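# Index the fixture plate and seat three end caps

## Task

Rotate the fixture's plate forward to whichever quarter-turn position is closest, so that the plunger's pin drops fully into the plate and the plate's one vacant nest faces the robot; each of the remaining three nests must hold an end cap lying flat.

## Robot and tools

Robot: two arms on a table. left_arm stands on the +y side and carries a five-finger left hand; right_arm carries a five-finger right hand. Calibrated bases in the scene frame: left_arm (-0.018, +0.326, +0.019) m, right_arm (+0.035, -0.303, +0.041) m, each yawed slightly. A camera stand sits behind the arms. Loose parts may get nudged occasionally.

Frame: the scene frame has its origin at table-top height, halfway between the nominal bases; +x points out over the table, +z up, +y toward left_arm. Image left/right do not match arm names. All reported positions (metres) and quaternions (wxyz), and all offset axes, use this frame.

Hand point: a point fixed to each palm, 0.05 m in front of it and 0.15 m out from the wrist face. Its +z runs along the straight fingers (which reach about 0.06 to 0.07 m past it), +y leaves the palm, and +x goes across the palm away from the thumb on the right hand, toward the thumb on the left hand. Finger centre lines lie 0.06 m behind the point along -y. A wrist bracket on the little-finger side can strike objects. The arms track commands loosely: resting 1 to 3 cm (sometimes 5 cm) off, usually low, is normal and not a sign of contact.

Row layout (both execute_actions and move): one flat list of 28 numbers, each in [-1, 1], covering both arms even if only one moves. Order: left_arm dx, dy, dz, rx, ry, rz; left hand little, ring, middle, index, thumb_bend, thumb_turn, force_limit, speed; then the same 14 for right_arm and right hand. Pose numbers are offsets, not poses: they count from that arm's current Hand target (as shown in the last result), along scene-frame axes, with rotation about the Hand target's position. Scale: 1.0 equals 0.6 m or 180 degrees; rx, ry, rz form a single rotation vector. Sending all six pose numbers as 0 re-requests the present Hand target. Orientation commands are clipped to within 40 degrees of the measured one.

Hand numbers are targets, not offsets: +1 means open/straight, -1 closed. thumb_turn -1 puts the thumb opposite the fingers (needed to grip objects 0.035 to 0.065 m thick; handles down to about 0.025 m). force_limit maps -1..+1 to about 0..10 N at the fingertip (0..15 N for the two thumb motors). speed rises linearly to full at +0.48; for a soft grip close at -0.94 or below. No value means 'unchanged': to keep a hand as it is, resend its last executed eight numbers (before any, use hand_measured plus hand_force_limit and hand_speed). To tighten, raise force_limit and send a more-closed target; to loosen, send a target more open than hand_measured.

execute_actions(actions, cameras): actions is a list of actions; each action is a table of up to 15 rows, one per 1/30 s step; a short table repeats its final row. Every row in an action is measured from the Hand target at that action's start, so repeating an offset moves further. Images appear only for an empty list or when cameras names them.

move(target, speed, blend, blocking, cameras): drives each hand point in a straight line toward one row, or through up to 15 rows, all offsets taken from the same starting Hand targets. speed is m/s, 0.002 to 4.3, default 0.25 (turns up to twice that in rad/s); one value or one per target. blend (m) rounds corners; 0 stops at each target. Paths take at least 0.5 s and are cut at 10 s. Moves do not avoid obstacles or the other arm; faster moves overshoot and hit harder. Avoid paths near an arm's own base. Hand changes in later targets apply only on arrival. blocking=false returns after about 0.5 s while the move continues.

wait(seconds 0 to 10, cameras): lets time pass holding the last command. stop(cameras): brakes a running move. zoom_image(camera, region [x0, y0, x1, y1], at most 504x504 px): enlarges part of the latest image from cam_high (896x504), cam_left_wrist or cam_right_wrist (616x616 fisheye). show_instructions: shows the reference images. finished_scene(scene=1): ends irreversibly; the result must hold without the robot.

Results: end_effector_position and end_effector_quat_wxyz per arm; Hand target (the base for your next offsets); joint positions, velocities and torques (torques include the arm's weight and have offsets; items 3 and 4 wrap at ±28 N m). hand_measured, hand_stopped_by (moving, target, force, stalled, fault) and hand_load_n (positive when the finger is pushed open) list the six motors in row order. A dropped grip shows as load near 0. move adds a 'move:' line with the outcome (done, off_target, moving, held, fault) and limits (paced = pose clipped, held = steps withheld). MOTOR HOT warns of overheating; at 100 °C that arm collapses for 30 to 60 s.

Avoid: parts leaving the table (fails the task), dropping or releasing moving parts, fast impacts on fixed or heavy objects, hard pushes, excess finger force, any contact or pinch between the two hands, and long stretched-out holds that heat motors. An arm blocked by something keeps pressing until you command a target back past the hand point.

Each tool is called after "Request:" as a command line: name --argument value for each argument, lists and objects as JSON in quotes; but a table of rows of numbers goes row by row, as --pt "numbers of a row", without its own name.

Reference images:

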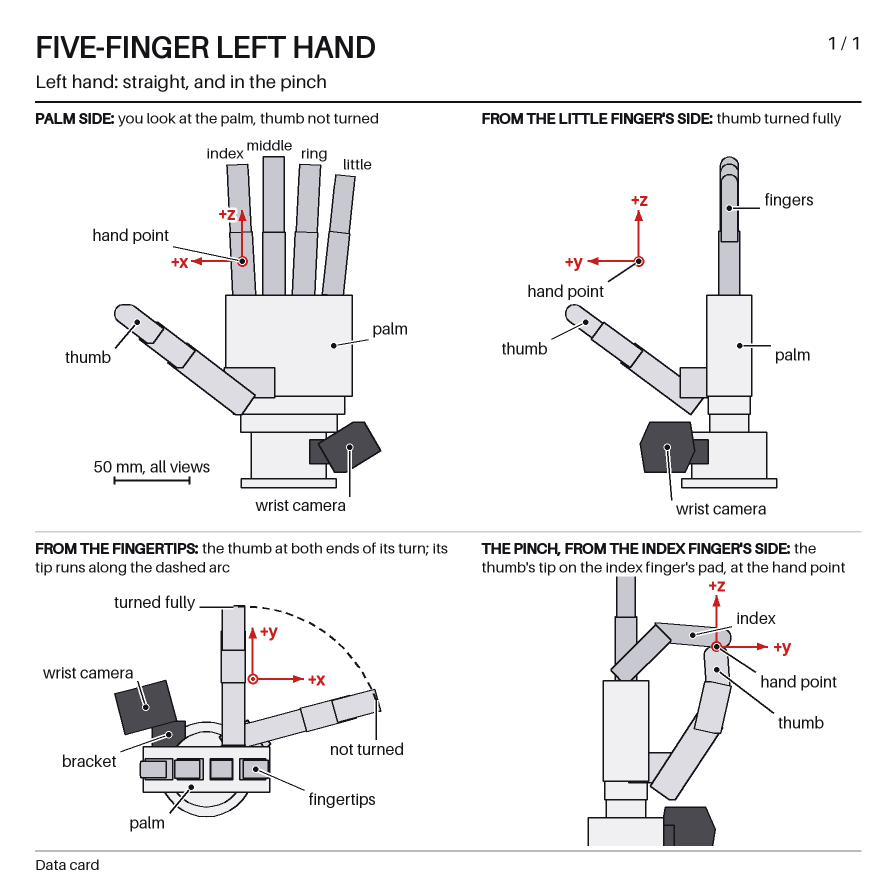

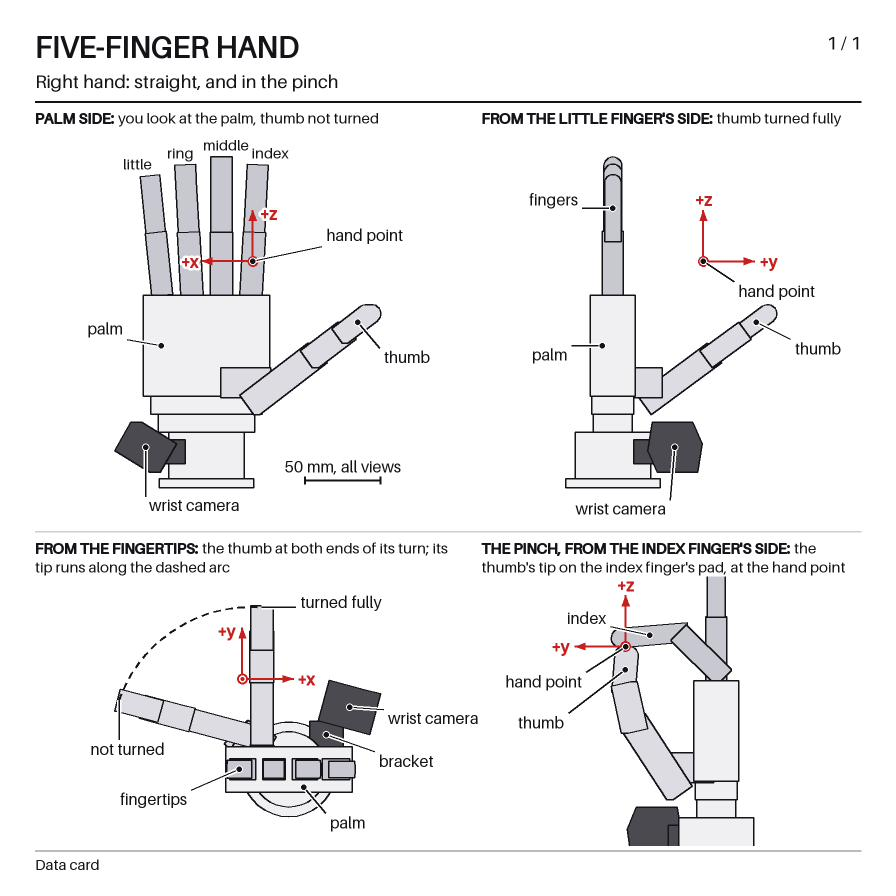

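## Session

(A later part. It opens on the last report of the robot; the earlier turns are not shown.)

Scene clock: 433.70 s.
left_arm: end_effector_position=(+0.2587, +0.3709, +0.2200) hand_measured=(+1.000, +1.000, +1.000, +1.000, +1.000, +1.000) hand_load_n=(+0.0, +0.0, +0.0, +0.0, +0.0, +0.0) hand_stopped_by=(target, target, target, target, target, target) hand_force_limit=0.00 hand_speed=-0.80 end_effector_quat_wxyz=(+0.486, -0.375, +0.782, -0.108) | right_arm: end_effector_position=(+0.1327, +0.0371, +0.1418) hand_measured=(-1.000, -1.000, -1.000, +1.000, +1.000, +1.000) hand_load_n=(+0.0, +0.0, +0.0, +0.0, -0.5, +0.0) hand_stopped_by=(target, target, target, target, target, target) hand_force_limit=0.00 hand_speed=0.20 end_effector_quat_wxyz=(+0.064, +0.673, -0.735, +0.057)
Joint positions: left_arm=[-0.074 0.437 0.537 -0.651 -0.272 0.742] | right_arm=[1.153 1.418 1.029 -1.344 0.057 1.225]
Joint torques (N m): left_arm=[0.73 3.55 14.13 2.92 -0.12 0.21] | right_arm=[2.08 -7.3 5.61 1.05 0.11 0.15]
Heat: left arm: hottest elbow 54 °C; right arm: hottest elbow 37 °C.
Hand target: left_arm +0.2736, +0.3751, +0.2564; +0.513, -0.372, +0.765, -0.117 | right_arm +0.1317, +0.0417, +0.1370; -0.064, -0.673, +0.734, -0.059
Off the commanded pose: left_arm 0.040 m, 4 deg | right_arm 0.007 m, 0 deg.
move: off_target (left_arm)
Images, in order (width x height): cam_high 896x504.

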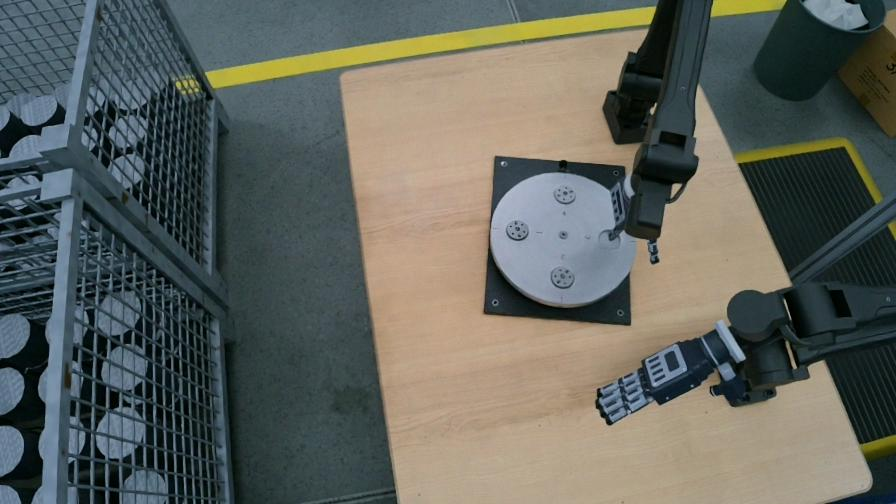

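Request:
move --pt "0 0 0 0 0 0 1 1 1 1 1 1 0 -0.8 0.0 0.0 -0.03 0 0 0 -1 -1 -1 1 1 1 0 0.2" --pt "0 0 0 0 0 0 1 1 1 1 1 1 0 -0.8 -0.0033 -0.0333 -0.03 0 0 0 -1 -1 -1 1 1 1 0 0.2" --speed 0.06 --cameras '["cam_high"]'

Request:
zoom_image --camera "cam_high" --region '[580, 210, 640, 270]'

Scene clock: 439.83 s.
left_arm: end_effector_position=(+0.2587, +0.3709, +0.2200) hand_measured=(+1.000, +1.000, +1.000, +1.000, +1.000, +1.000) hand_load_n=(+0.0, +0.0, +0.0, +0.5, +0.0, +0.0) hand_stopped_by=(target, target, target, target, target, target) hand_force_limit=0.00 hand_speed=-0.80 end_effector_quat_wxyz=(+0.486, -0.375, +0.782, -0.108) | right_arm: end_effector_position=(+0.1319, +0.0352, +0.1305) hand_measured=(-1.000, -1.000, -1.000, +1.000, +1.000, +1.000) hand_load_n=(+0.5, +0.0, +0.0, +0.0, +0.0, +0.0) hand_stopped_by=(target, target, target, target, target, target) hand_force_limit=0.00 hand_speed=0.20 end_effector_quat_wxyz=(+0.047, +0.673, -0.736, +0.051)
Joint positions: left_arm=[-0.074 0.437 0.537 -0.651 -0.272 0.742] | right_arm=[1.153 1.399 0.98 -1.279 0.058 1.226]
Joint torques (N m): left_arm=[0.79 3.55 14.13 2.93 -0.13 0.2] | right_arm=[0.62 -7.47 3.29 0.5 0.17 -0.06]
Heat: left arm: hottest elbow 54 °C; right arm: hottest elbow 36 °C.
Hand target: left_arm +0.2736, +0.3751, +0.2564; +0.513, -0.372, +0.765, -0.117 | right_arm +0.1296, +0.0216, +0.1190; -0.064, -0.673, +0.734, -0.059
Off the commanded pose: left_arm 0.040 m, 4 deg | right_arm 0.018 m, 2 deg.
move: off_target (left_arm, right_arm)
Images, in order (width x height): cam_high 896x504.

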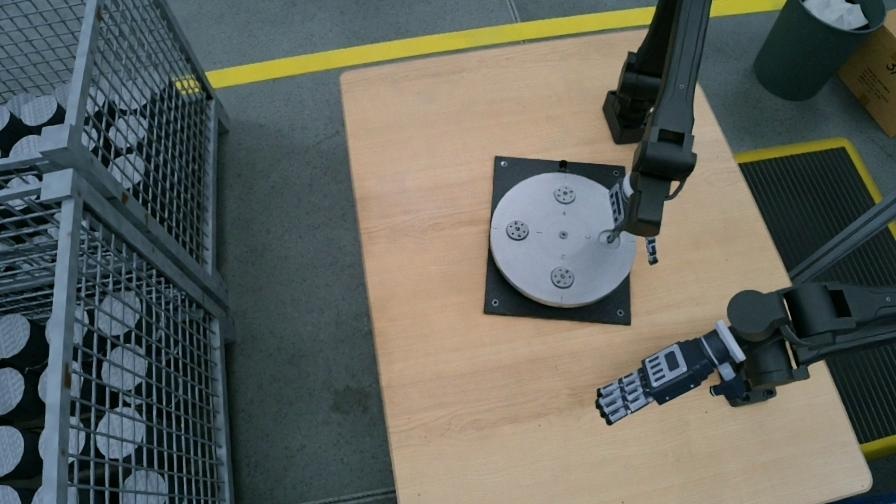

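Scaled by 8.400.

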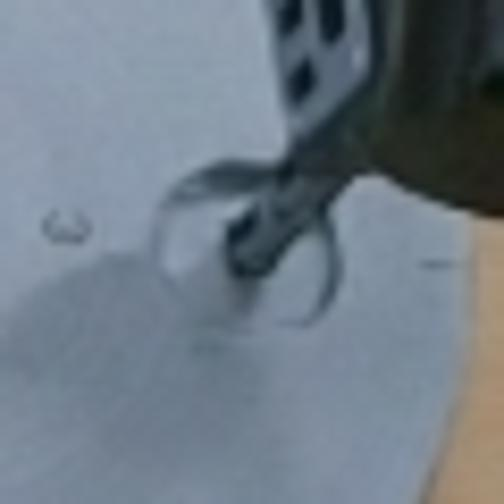

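Request:
move --target '[0,0,0,0,0,0,1,1,1,1,1,1,0,-0.8,-0.004,-0.04,-0.005,0,0,0,-1,-1,-1,1,1,1,0,0.2]' --speed 0.06 --cameras '["cam_high"]'

Request:
zoom_image --camera "cam_high" --region '[580, 210, 640, 270]'

Scene clock: 442.90 s.
left_arm: end_effector_position=(+0.2587, +0.3709, +0.2200) hand_measured=(+1.000, +1.000, +1.000, +1.000, +1.000, +1.000) hand_load_n=(+0.0, +0.0, +0.0, +0.0, +0.0, +0.0) hand_stopped_by=(target, target, target, target, target, target) hand_force_limit=0.00 hand_speed=-0.80 end_effector_quat_wxyz=(+0.486, -0.375, +0.782, -0.108) | right_arm: end_effector_position=(+0.1286, +0.0192, +0.1299) hand_measured=(-1.000, -1.000, -1.000, +1.000, +1.000, +1.000) hand_load_n=(+0.0, +0.0, +0.0, -0.5, +0.0, -0.5) hand_stopped_by=(target, target, target, target, target, target) hand_force_limit=0.00 hand_speed=0.20 end_effector_quat_wxyz=(+0.038, +0.677, -0.733, +0.045)
Joint positions: left_arm=[-0.074 0.437 0.537 -0.651 -0.272 0.742] | right_arm=[1.141 1.343 0.925 -1.257 0.057 1.203]
Joint torques (N m): left_arm=[0.79 3.55 14.13 2.93 -0.13 0.2] | right_arm=[0.38 -6.77 2.69 0.03 0.33 -0.05]
Heat: left arm: hottest elbow 54 °C; right arm: hottest elbow 36 °C.
Hand target: left_arm +0.2736, +0.3751, +0.2564; +0.513, -0.372, +0.765, -0.117 | right_arm +0.1272, -0.0022, +0.1160; +0.064, +0.673, -0.734, +0.059
Off the commanded pose: left_arm 0.040 m, 4 deg | right_arm 0.026 m, 3 deg.
move: off_target (left_arm, right_arm)
Images, in order (width x height): cam_high 896x504.

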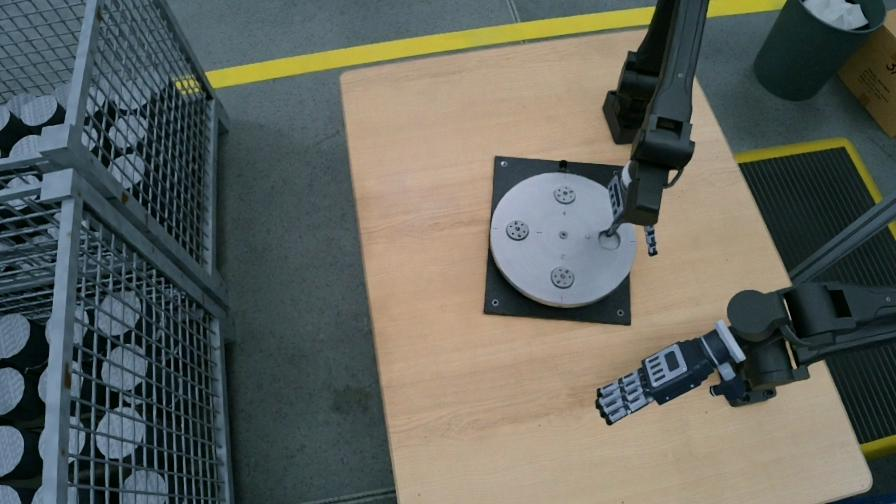

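Scaled by 8.400.

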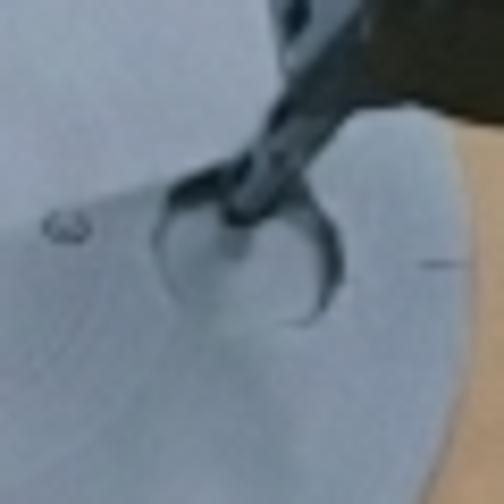

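Request:
move --target '[0,0,0,0,0,0,1,1,1,1,1,1,0,-0.8,-0.002,-0.025,-0.006,0,0,0,-1,-1,-1,1,1,1,0,0.2]' --speed 0.05 --cameras '["cam_high"]'

Request:
zoom_image --camera "cam_high" --region '[580, 210, 640, 270]'

Request:
zoom_image --camera "cam_high" --region '[535, 145, 595, 205]'

Scene clock: 446.70 s.
left_arm: end_effector_position=(+0.2587, +0.3709, +0.2200) hand_measured=(+1.000, +1.000, +1.000, +1.000, +1.000, +1.000) hand_load_n=(+0.0, +0.0, +0.0, +0.0, +0.0, +0.0) hand_stopped_by=(target, target, target, target, target, target) hand_force_limit=0.00 hand_speed=-0.80 end_effector_quat_wxyz=(+0.486, -0.375, +0.782, -0.108) | right_arm: end_effector_position=(+0.1283, +0.0162, +0.1299) hand_measured=(-1.000, -1.000, -1.000, +1.000, +1.000, +1.000) hand_load_n=(+0.5, +0.5, +0.0, -1.0, +0.0, +0.0) hand_stopped_by=(target, target, target, target, target, target) hand_force_limit=0.00 hand_speed=0.20 end_effector_quat_wxyz=(+0.024, +0.679, -0.733, +0.036)
Joint positions: left_arm=[-0.074 0.437 0.537 -0.651 -0.272 0.742] | right_arm=[1.133 1.312 0.897 -1.226 0.049 1.19]
Joint torques (N m): left_arm=[0.79 3.55 14.12 2.93 -0.12 0.2] | right_arm=[-0.32 -6.3 2.13 -0.76 0.71 -0.03]
Heat: left arm: hottest elbow 54 °C; right arm: hottest elbow 36 °C.
Hand target: left_arm +0.2736, +0.3751, +0.2564; +0.513, -0.372, +0.765, -0.117 | right_arm +0.1261, -0.0173, +0.1123; +0.064, +0.673, -0.734, +0.059
Off the commanded pose: left_arm 0.040 m, 4 deg | right_arm 0.038 m, 5 deg.
move: off_target (left_arm, right_arm)
Images, in order (width x height): cam_high 896x504.

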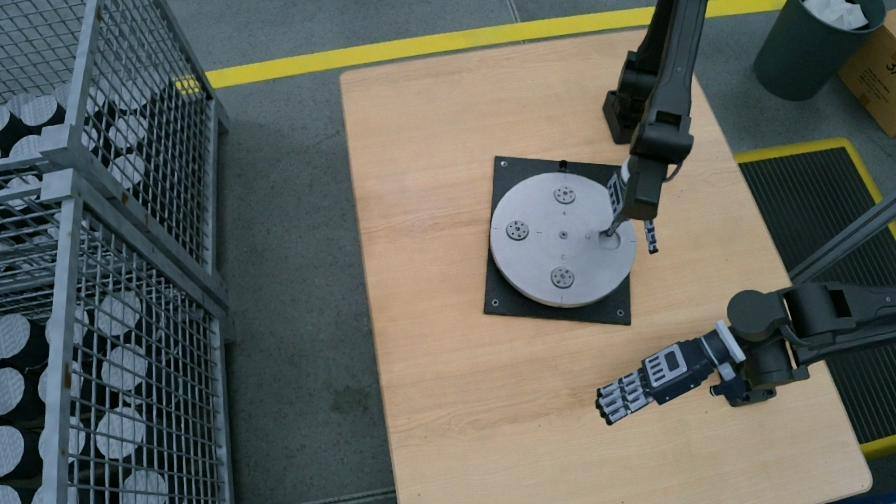

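Scaled by 8.400.

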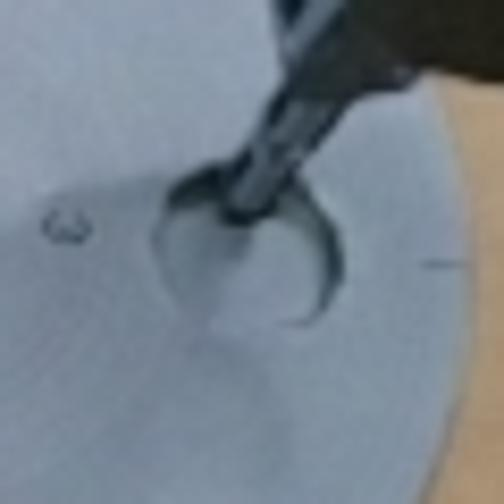

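Scaled by 8.400.

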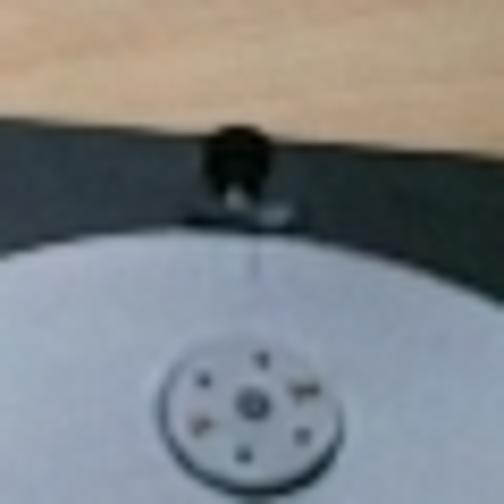

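Request:
move --target '[0,0,0,0,0,0,1,1,1,1,1,1,0,-0.8,-0.003,-0.02,-0.005,0,0,0,-1,-1,-1,1,1,1,0,0.2]' --speed 0.05 --cameras '["cam_high"]'

Request:
zoom_image --camera "cam_high" --region '[580, 210, 640, 270]'

Request:
zoom_image --camera "cam_high" --region '[535, 145, 595, 205]'

Scene clock: 450.80 s.
left_arm: end_effector_position=(+0.2587, +0.3709, +0.2200) hand_measured=(+1.000, +1.000, +1.000, +1.000, +1.000, +1.000) hand_load_n=(+0.0, +0.0, -0.5, +0.0, +0.0, +0.0) hand_stopped_by=(target, target, target, target, target, target) hand_force_limit=0.00 hand_speed=-0.80 end_effector_quat_wxyz=(+0.486, -0.375, +0.782, -0.108) | right_arm: end_effector_position=(+0.1279, +0.0141, +0.1299) hand_measured=(-1.000, -1.000, -1.000, +1.000, +1.000, +1.000) hand_load_n=(+0.0, +0.0, +0.0, -0.5, +0.0, +0.0) hand_stopped_by=(target, target, target, target, target, target) hand_force_limit=0.00 hand_speed=0.20 end_effector_quat_wxyz=(+0.013, +0.681, -0.732, +0.028)
Joint positions: left_arm=[-0.074 0.437 0.537 -0.651 -0.272 0.742] | right_arm=[1.127 1.288 0.875 -1.202 0.043 1.181]
Joint torques (N m): left_arm=[0.73 3.55 14.13 2.92 -0.12 0.2] | right_arm=[-0.73 -6.48 1.52 -1.5 0.97 -0.09]
Heat: left arm: hottest elbow 54 °C; right arm: hottest elbow 36 °C.
Hand target: left_arm +0.2736, +0.3751, +0.2564; +0.513, -0.372, +0.765, -0.117 | right_arm +0.1243, -0.0292, +0.1094; +0.064, +0.673, -0.734, +0.059
Off the commanded pose: left_arm 0.040 m, 4 deg | right_arm 0.048 m, 7 deg.
move: off_target (left_arm, right_arm)
Images, in order (width x height): cam_high 896x504.

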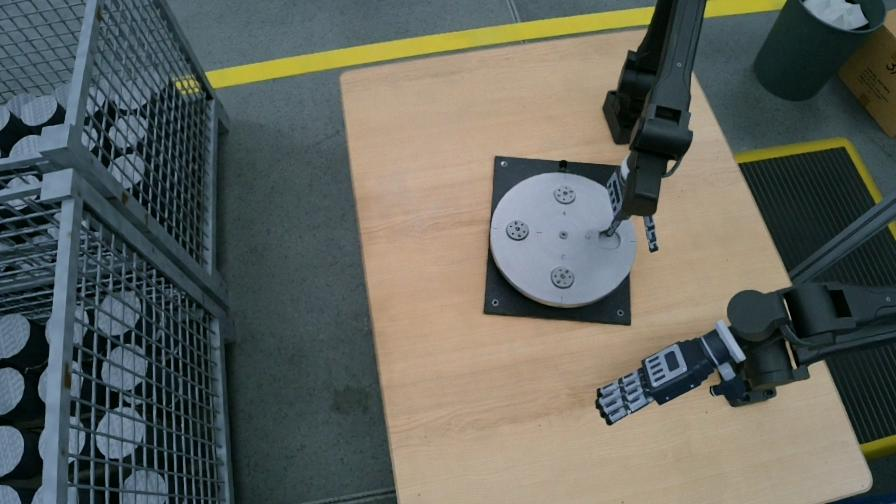

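Scaled by 8.400.

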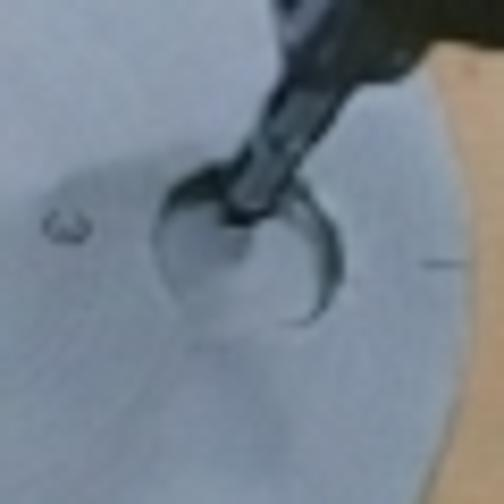

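Scaled by 8.400.

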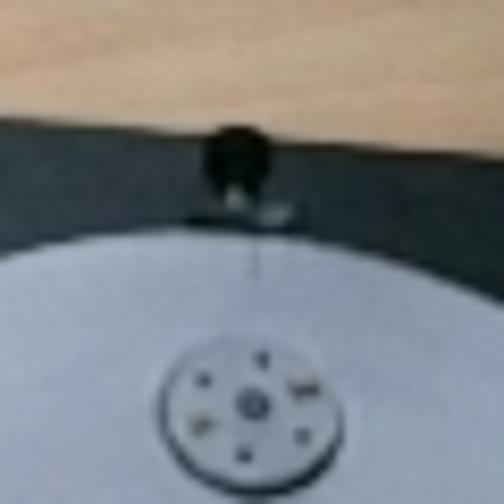

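Request:
move --target '[0,0,0,0,0,0,1,1,1,1,1,1,0,-0.8,0,-0.02,0,0,0,0,-1,-1,-1,1,1,1,0,0.2]' --speed 0.05 --cameras '["cam_high","cam_right_wrist"]'

Scene clock: 464.67 s.
left_arm: end_effector_position=(+0.2587, +0.3709, +0.2200) hand_measured=(+1.000, +1.000, +1.000, +1.000, +1.000, +1.000) hand_load_n=(+0.0, +0.0, +0.0, +0.0, +0.0, +0.0) hand_stopped_by=(target, target, target, target, target, target) hand_force_limit=0.00 hand_speed=-0.80 end_effector_quat_wxyz=(+0.486, -0.375, +0.782, -0.108) | right_arm: end_effector_position=(+0.1277, +0.0116, +0.1303) hand_measured=(-1.000, -1.000, -1.000, +1.000, +1.000, +1.000) hand_load_n=(+0.0, +0.0, +0.0, -0.5, -0.5, +0.0) hand_stopped_by=(target, target, target, target, target, target) hand_force_limit=0.00 hand_speed=0.20 end_effector_quat_wxyz=(+0.005, +0.683, -0.730, +0.021)
Joint positions: left_arm=[-0.074 0.437 0.537 -0.651 -0.272 0.742] | right_arm=[1.119 1.268 0.857 -1.184 0.036 1.167]
Joint torques (N m): left_arm=[0.79 3.49 14.12 2.92 -0.13 0.2] | right_arm=[-1.08 -6.71 1.17 -2.28 1.36 -0.09]
Heat: left arm: hottest elbow 54 °C; right arm: hottest waist 35 °C.
Hand target: left_arm +0.2736, +0.3751, +0.2564; +0.513, -0.372, +0.765, -0.117 | right_arm +0.1243, -0.0413, +0.1094; +0.064, +0.673, -0.734, +0.059
Off the commanded pose: left_arm 0.040 m, 4 deg | right_arm 0.057 m, 8 deg.
move: off_target (left_arm, right_arm)
camera_calibration:
cam_right_wrist: T_world_to_cam=[[-0.987347, -0.158059, -0.0127874, 0.133597], [-0.142557, 0.849404, 0.508124, -0.0623863], [-0.069452, 0.503518, -0.861189, 0.229926], [0, 0, 0, 1]] pos_world=[0.138981, -0.0416647, 0.231418]
Images, in order (width x height): cam_high 896x504, cam_right_wrist 616x616.

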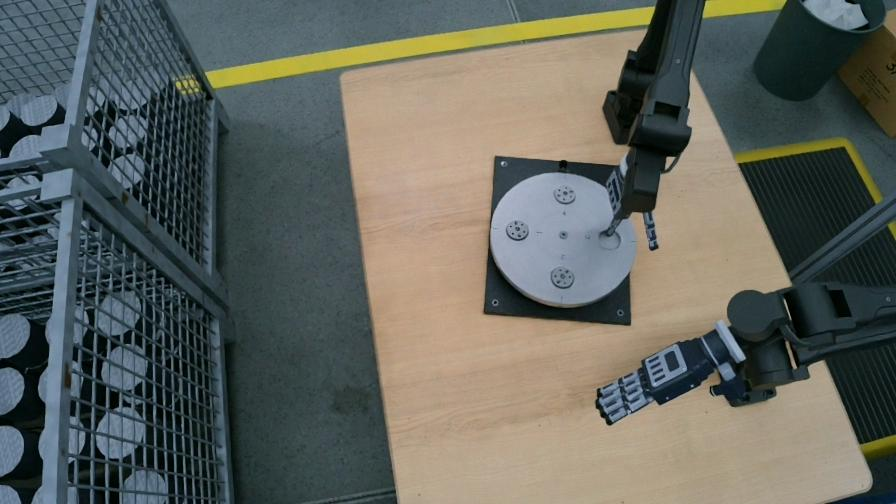

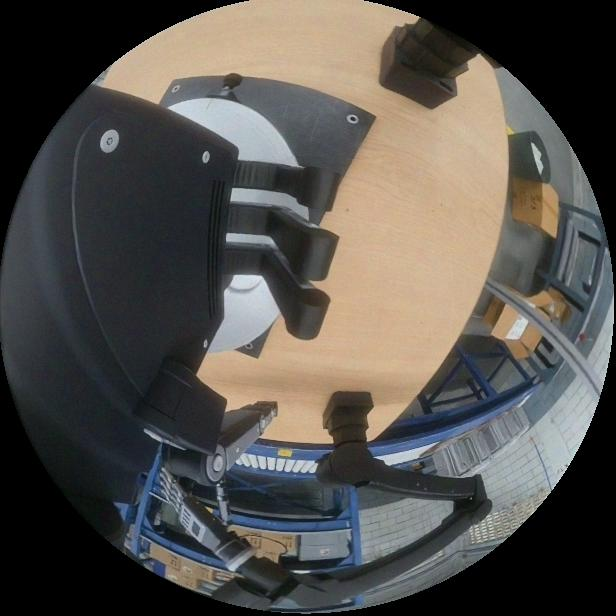

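Request:
zoom_image --camera "cam_high" --region '[480, 150, 660, 330]'

Request:
zoom_image --camera "cam_high" --region '[535, 145, 595, 205]'

Scaled by 2.800.

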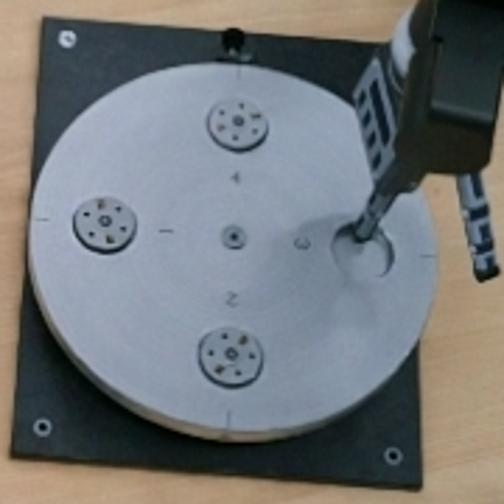

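Scaled by 8.400.

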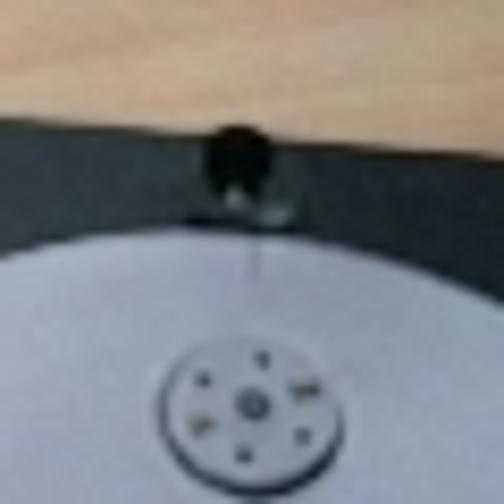

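Request:
move --pt "0 0 0 0 0 0 1 1 1 1 1 1 0 -0.8 0.006 0.095 0.03 0 0 0 -1 -1 -1 1 1 1 0 0.2" --pt "0 0 0 0 0 0 1 1 1 1 1 1 0 -0.8 0.006 0.095 0.2 0 0 0 -1 -1 -1 1 1 1 0 0.2" --speed '[0.08,0.15]' --blend 0.01 --cameras '["cam_high"]'

Scene clock: 478.13 s.
left_arm: end_effector_position=(+0.2587, +0.3709, +0.2200) hand_measured=(+1.000, +1.000, +1.000, +1.000, +1.000, +1.000) hand_load_n=(+0.0, +0.0, +0.0, +0.0, +0.0, +0.0) hand_stopped_by=(target, target, target, target, target, target) hand_force_limit=0.00 hand_speed=-0.80 end_effector_quat_wxyz=(+0.486, -0.375, +0.782, -0.108) | right_arm: end_effector_position=(+0.1232, +0.0036, +0.2127) hand_measured=(-1.000, -1.000, -1.000, +1.000, +1.000, +1.000) hand_load_n=(+0.5, +0.0, +0.0, +0.0, +0.0, +0.0) hand_stopped_by=(target, target, target, target, target, target) hand_force_limit=0.00 hand_speed=0.20 end_effector_quat_wxyz=(+0.081, +0.673, -0.732, +0.063)
Joint positions: left_arm=[-0.074 0.437 0.537 -0.651 -0.272 0.742] | right_arm=[1.136 1.299 1.104 -1.574 0.059 1.205]
Joint torques (N m): left_arm=[0.79 3.49 14.13 2.92 -0.12 0.2] | right_arm=[1.9 -7.3 9.17 0.02 0.16 0.13]
Heat: left arm: hottest elbow 55 °C; right arm: hottest waist 35 °C.
Hand target: left_arm +0.2736, +0.3751, +0.2564; +0.513, -0.372, +0.765, -0.117 | right_arm +0.1279, +0.0158, +0.2294; +0.063, +0.673, -0.734, +0.059
Off the commanded pose: left_arm 0.040 m, 4 deg | right_arm 0.021 m, 2 deg.
move: off_target (left_arm, right_arm)
Images, in order (width x height): cam_high 896x504.

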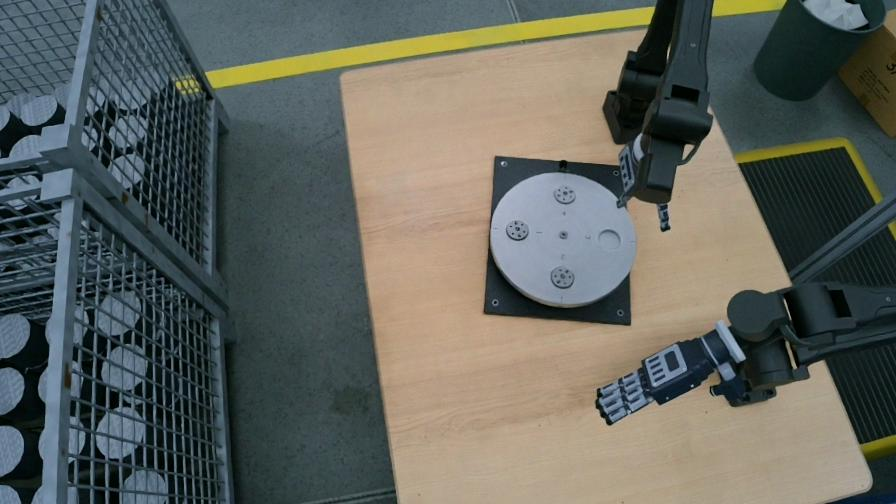

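Request:
move --target '[0,0,0,0,0,0,1,1,1,1,1,1,0,-0.8,0.095,-0.143,-0.06,0.0423,0.0453,0.3864,-1,-1,-1,1,1,1,0,0.2]' --speed 0.25 --cameras '["cam_high","cam_right_wrist"]'

Scene clock: 485.13 s.
left_arm: end_effector_position=(+0.2587, +0.3709, +0.2200) hand_measured=(+1.000, +1.000, +1.000, +1.000, +1.000, +1.000) hand_load_n=(+0.0, +0.0, +0.0, +0.0, +0.0, +0.0) hand_stopped_by=(target, target, target, target, target, target) hand_force_limit=0.00 hand_speed=-0.80 end_effector_quat_wxyz=(+0.486, -0.375, +0.782, -0.108) | right_arm: end_effector_position=(+0.1828, -0.0684, +0.1971) hand_measured=(-1.000, -1.000, -1.000, +1.000, +1.000, +1.000) hand_load_n=(+0.0, +0.0, +0.0, +0.0, +0.0, +0.0) hand_stopped_by=(target, target, target, target, target, target) hand_force_limit=0.00 hand_speed=0.20 end_effector_quat_wxyz=(+0.027, +0.976, -0.216, -0.005)
Joint positions: left_arm=[-0.074 0.437 0.537 -0.651 -0.272 0.742] | right_arm=[0.969 1.299 1.053 -1.379 0.012 -0.187]
Joint torques (N m): left_arm=[0.73 3.55 14.13 2.92 -0.13 0.21] | right_arm=[0.73 -7.12 5.14 1.14 -0.12 0.01]
Heat: left arm: hottest elbow 55 °C; right arm: hottest waist 35 °C.
Hand target: left_arm +0.2736, +0.3751, +0.2564; +0.513, -0.372, +0.765, -0.117 | right_arm +0.1848, -0.0701, +0.1935; +0.025, +0.976, -0.216, -0.007
Off the commanded pose: left_arm 0.040 m, 4 deg | right_arm 0.005 m, 0 deg.
move: off_target (left_arm)
camera_calibration:
cam_right_wrist: T_world_to_cam=[[-0.20704, -0.976709, 0.0563307, -0.0360084], [-0.809328, 0.203339, 0.551036, 0.0486175], [-0.549657, 0.0684964, -0.832578, 0.383913], [0, 0, 0, 1]] pos_world=[0.242912, -0.0713522, 0.294875]
Images, in order (width x height): cam_high 896x504, cam_right_wrist 616x616.

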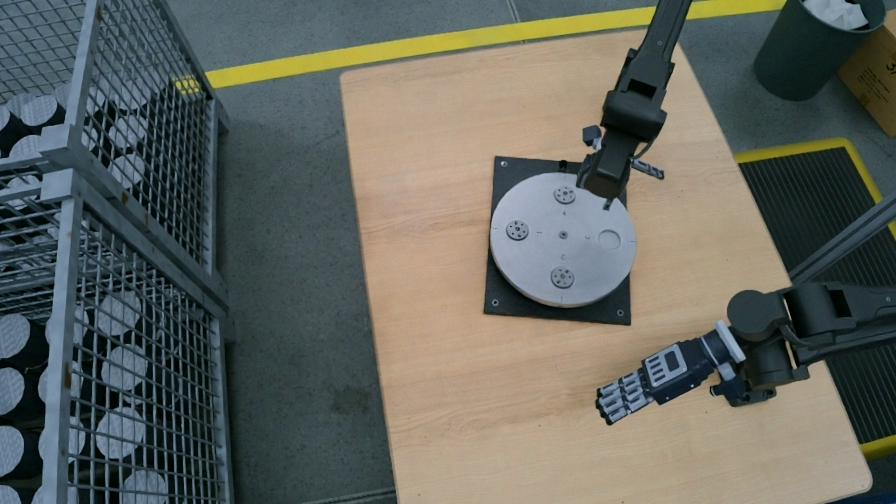

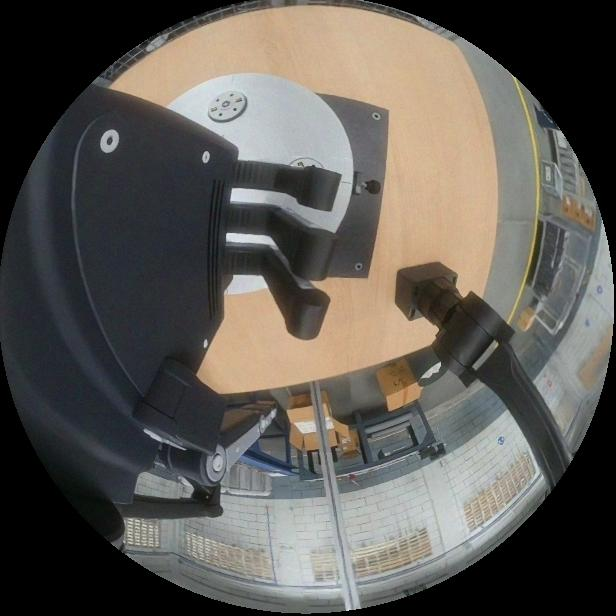

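Request:
zoom_image --camera "cam_right_wrist" --region '[320, 140, 400, 230]'

Request:
zoom_image --camera "cam_high" --region '[535, 145, 595, 205]'

Request:
zoom_image --camera "cam_high" --region '[480, 150, 660, 330]'

Scaled by 5.600 from the camera's 616x616 image, which has a finer 880x880 frame.

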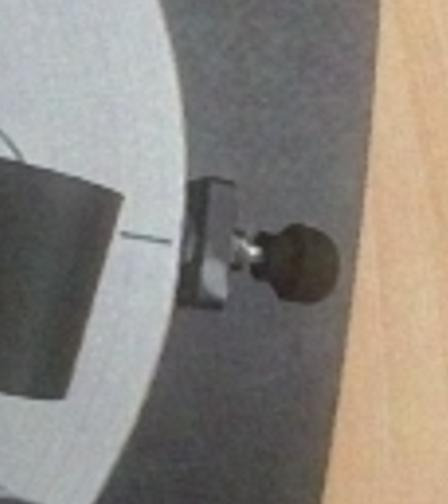

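Scaled by 8.400.

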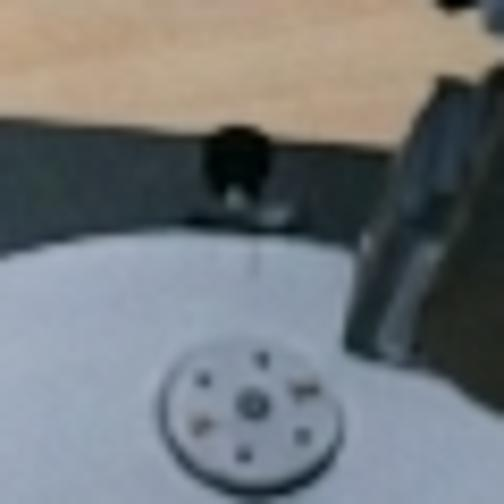

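Scaled by 2.800.

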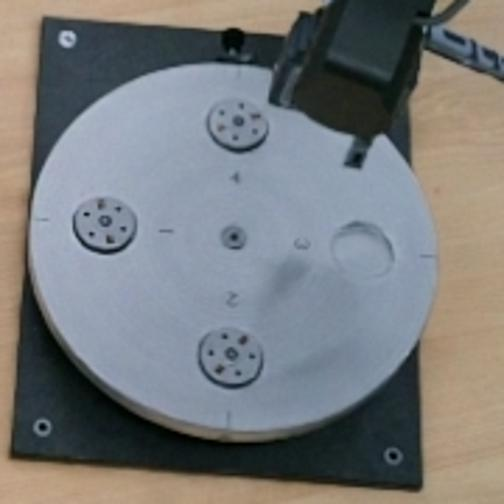

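Request:
zoom_image --camera "cam_high" --region '[485, 148, 525, 188]'

Request:
zoom_image --camera "cam_high" --region '[475, 285, 515, 325]'

Request:
zoom_image --camera "cam_high" --region '[600, 290, 640, 330]'

Request:
zoom_image --camera "cam_high" --region '[480, 208, 520, 248]'

Request:
zoom_image --camera "cam_high" --region '[605, 221, 645, 261]'

Request:
zoom_image --camera "cam_high" --region '[541, 275, 581, 315]'

Request:
zoom_image --camera "cam_high" --region '[545, 155, 585, 195]'

Scaled by 12.600.

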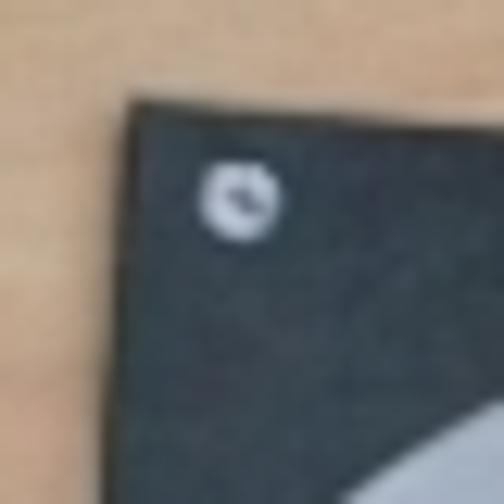

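Scaled by 12.600.

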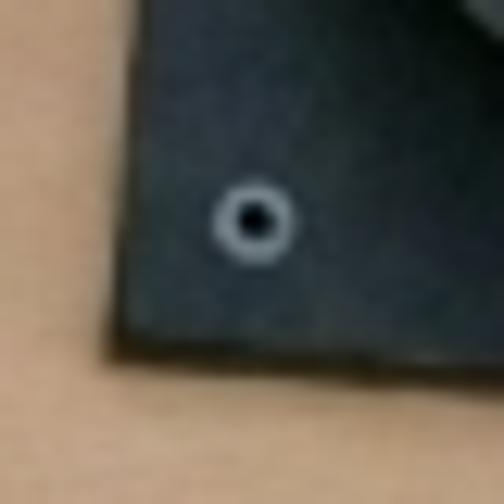

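Scaled by 12.600.

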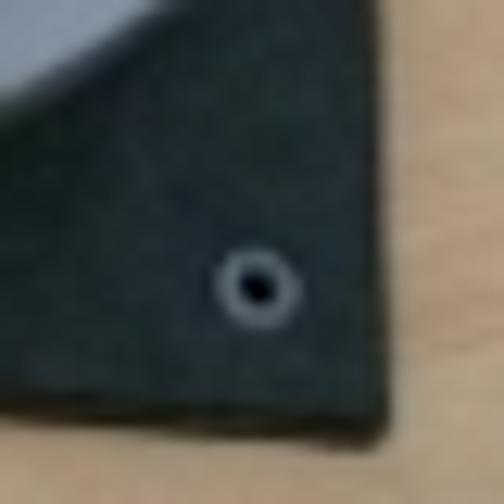

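Scaled by 12.600.

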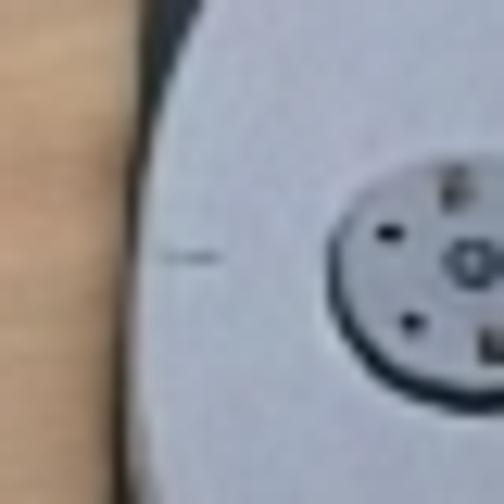

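Scaled by 12.600.

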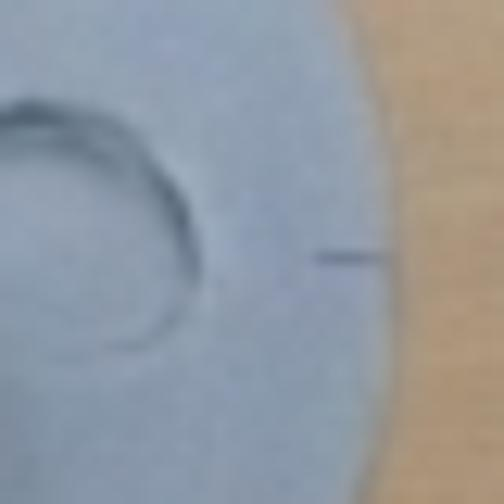

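Scaled by 12.600.

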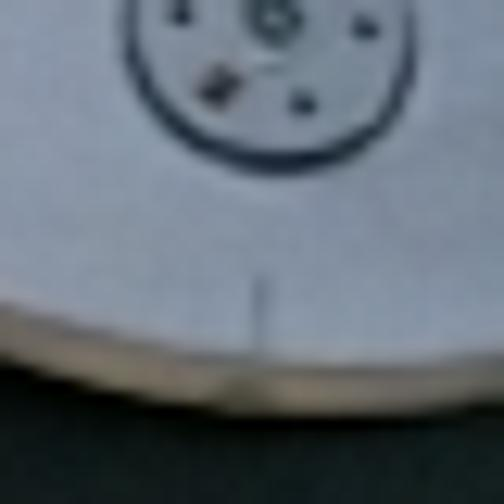

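Scaled by 12.600.

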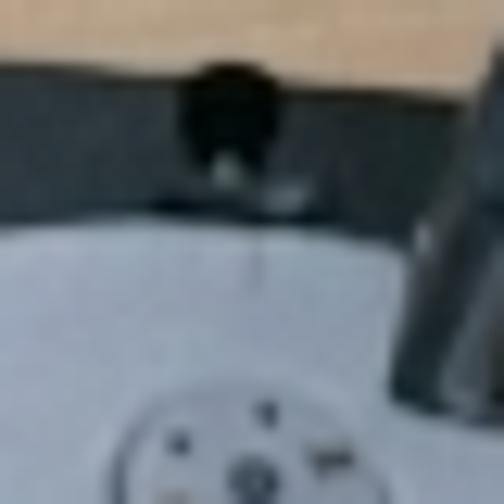

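Request:
move --target '[0,0,0,0,0,0,1,1,1,1,1,1,0,-0.8,-0.0947,0.1635,0.011,-0.0423,-0.0453,-0.3864,-1,-1,-1,1,1,1,0,0.2]' --speed 0.25 --cameras '["cam_high"]'

Scene clock: 576.17 s.
left_arm: end_effector_position=(+0.2587, +0.3709, +0.2200) hand_measured=(+1.000, +1.000, +1.000, +1.000, +1.000, +1.000) hand_load_n=(+0.0, +0.0, +0.0, +0.0, +0.0, +0.0) hand_stopped_by=(target, target, target, target, target, target) hand_force_limit=0.00 hand_speed=-0.80 end_effector_quat_wxyz=(+0.486, -0.375, +0.782, -0.108) | right_arm: end_effector_position=(+0.1241, +0.0137, +0.1889) hand_measured=(-1.000, -1.000, -1.000, +1.000, +1.000, +1.000) hand_load_n=(+0.0, +0.0, +0.0, +0.0, +0.0, +0.0) hand_stopped_by=(target, target, target, target, target, target) hand_force_limit=0.00 hand_speed=0.20 end_effector_quat_wxyz=(+0.073, +0.672, -0.734, +0.060)
Joint positions: left_arm=[-0.074 0.437 0.537 -0.651 -0.272 0.742] | right_arm=[1.146 1.325 1.066 -1.493 0.057 1.219]
Joint torques (N m): left_arm=[0.73 3.55 14.13 2.93 -0.13 0.2] | right_arm=[2.37 -6.18 9.22 -0.08 0.11 0.18]
Heat: left arm: hottest elbow 57 °C; right arm: hottest waist 35 °C.
Hand target: left_arm +0.2736, +0.3751, +0.2564; +0.513, -0.372, +0.765, -0.117 | right_arm +0.1280, +0.0280, +0.2000; -0.063, -0.673, +0.734, -0.059
Off the commanded pose: left_arm 0.040 m, 4 deg | right_arm 0.019 m, 1 deg.
move: off_target (left_arm, right_arm)
Images, in order (width x height): cam_high 896x504.

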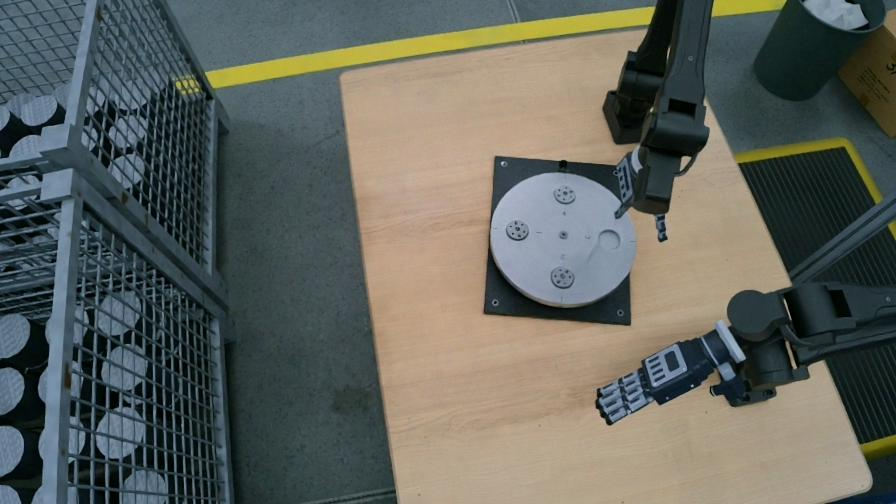

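Request:
move --pt "0 0 0 0 0 0 1 1 1 1 1 1 0 -0.8 0.003 0.042 -0.03 0 0 0 -1 -1 -1 1 1 1 0 0.2" --pt "0 0 0 0 0 0 1 1 1 1 1 1 0 -0.8 0.003 0.022 -0.085 0 0 0 -1 -1 -1 1 1 1 0 0.2" --speed 0.12 --blend 0.01 --cameras '["cam_high"]'

Request:
zoom_image --camera "cam_high" --region '[480, 150, 660, 330]'

Scene clock: 579.67 s.
left_arm: end_effector_position=(+0.2587, +0.3709, +0.2200) hand_measured=(+1.000, +1.000, +1.000, +1.000, +1.000, +1.000) hand_load_n=(+0.0, +0.0, +0.0, +0.0, +0.0, +0.0) hand_stopped_by=(target, target, target, target, target, target) hand_force_limit=0.00 hand_speed=-0.80 end_effector_quat_wxyz=(+0.486, -0.375, +0.782, -0.108) | right_arm: end_effector_position=(+0.1297, +0.0416, +0.1570) hand_measured=(-1.000, -1.000, -1.000, +1.000, +1.000, +1.000) hand_load_n=(+0.0, +0.0, +0.0, +0.0, +0.0, +0.0) hand_stopped_by=(target, target, target, target, target, target) hand_force_limit=0.00 hand_speed=0.20 end_effector_quat_wxyz=(+0.059, +0.675, -0.734, +0.056)
Joint positions: left_arm=[-0.074 0.437 0.537 -0.651 -0.272 0.742] | right_arm=[1.166 1.403 1.057 -1.378 0.057 1.235]
Joint torques (N m): left_arm=[0.79 3.49 14.13 2.93 -0.13 0.2] | right_arm=[1.79 -7.36 4.92 0.87 0.09 0.08]
Heat: left arm: hottest elbow 57 °C; right arm: hottest waist 35 °C.
Hand target: left_arm +0.2736, +0.3751, +0.2564; +0.513, -0.372, +0.765, -0.117 | right_arm +0.1299, +0.0413, +0.1491; +0.063, +0.673, -0.734, +0.059
Off the commanded pose: left_arm 0.040 m, 4 deg | right_arm 0.008 m, 1 deg.
move: off_target (left_arm)
Images, in order (width x height): cam_high 896x504.

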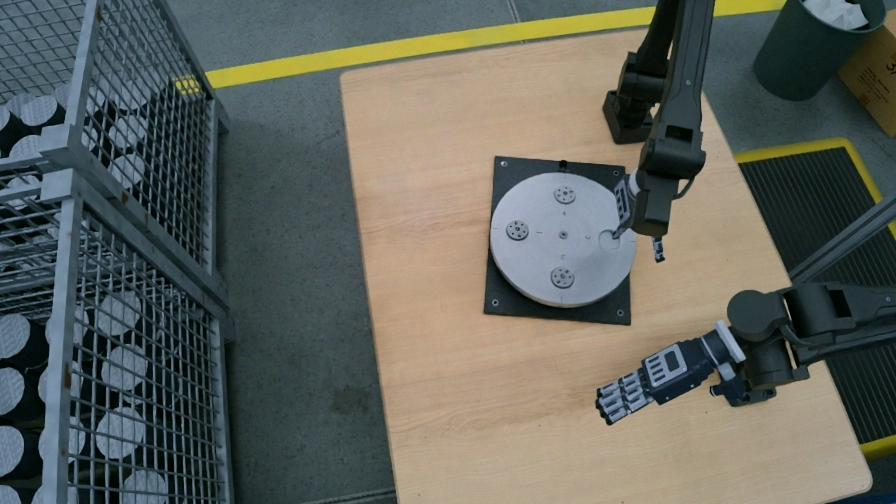

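Scaled by 2.800.

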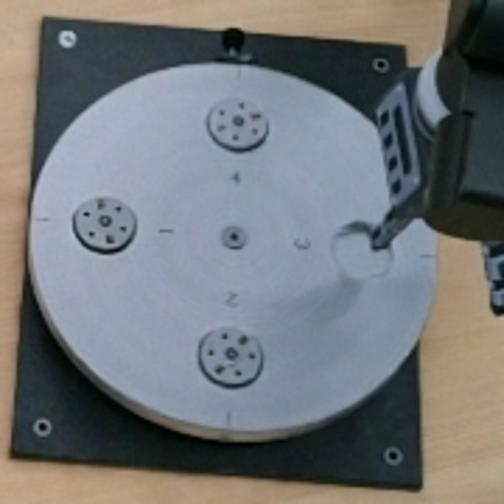

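Request:
move --target '[0,0,0,0,0,0,1,1,1,1,1,1,0,-0.8,-0.002,-0.015,-0.055,0,0,0,-1,-1,-1,1,1,1,0,0.2]' --speed 0.06 --cameras '["cam_high"]'

Request:
zoom_image --camera "cam_high" --region '[570, 190, 660, 280]'

Scene clock: 583.43 s.
left_arm: end_effector_position=(+0.2587, +0.3709, +0.2200) hand_measured=(+1.000, +1.000, +1.000, +1.000, +1.000, +1.000) hand_load_n=(+0.0, +0.0, +0.0, +0.0, +0.0, +0.0) hand_stopped_by=(target, target, target, target, target, target) hand_force_limit=0.00 hand_speed=-0.80 end_effector_quat_wxyz=(+0.486, -0.375, +0.782, -0.108) | right_arm: end_effector_position=(+0.1275, +0.0368, +0.1306) hand_measured=(-1.000, -1.000, -1.000, +1.000, +1.000, +1.000) hand_load_n=(+0.0, +0.0, +0.0, -0.5, +0.0, +0.0) hand_stopped_by=(target, target, target, target, target, target) hand_force_limit=0.00 hand_speed=0.20 end_effector_quat_wxyz=(+0.054, +0.675, -0.734, +0.054)
Joint positions: left_arm=[-0.074 0.437 0.537 -0.651 -0.272 0.742] | right_arm=[1.166 1.409 0.99 -1.294 0.057 1.235]
Joint torques (N m): left_arm=[0.79 3.49 14.13 2.92 -0.12 0.2] | right_arm=[1.03 -6.48 3.84 1.42 0.15 0.02]
Heat: left arm: hottest elbow 57 °C; right arm: hottest waist 35 °C.
Hand target: left_arm +0.2736, +0.3751, +0.2564; +0.513, -0.372, +0.765, -0.117 | right_arm +0.1287, +0.0322, +0.1160; +0.063, +0.673, -0.734, +0.059
Off the commanded pose: left_arm 0.040 m, 4 deg | right_arm 0.015 m, 1 deg.
move: off_target (left_arm, right_arm)
Images, in order (width x height): cam_high 896x504.

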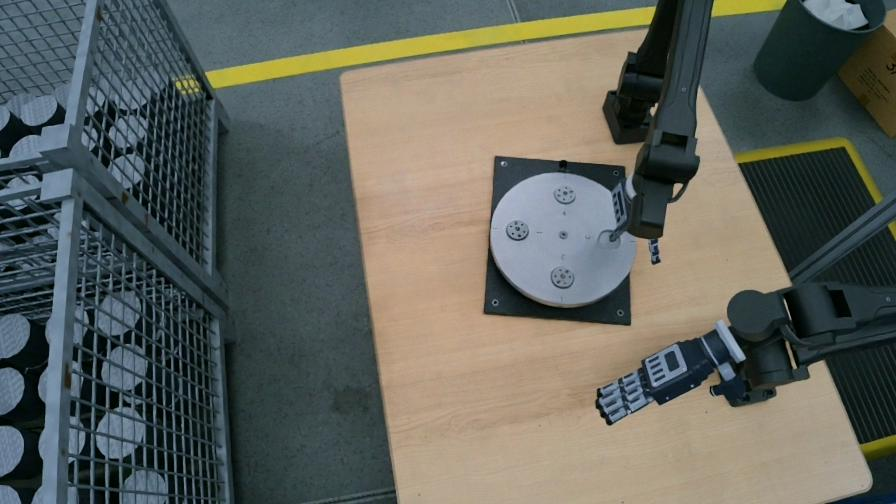

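Scaled by 5.600.

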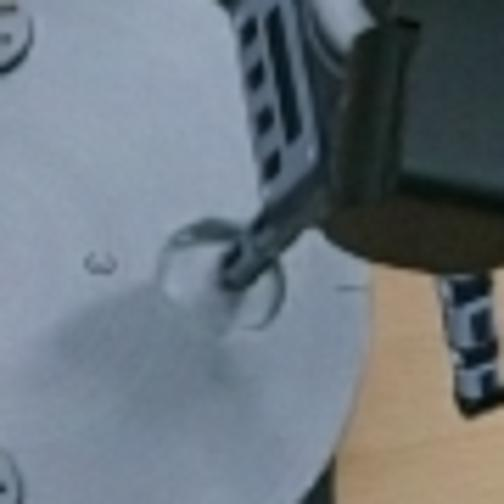

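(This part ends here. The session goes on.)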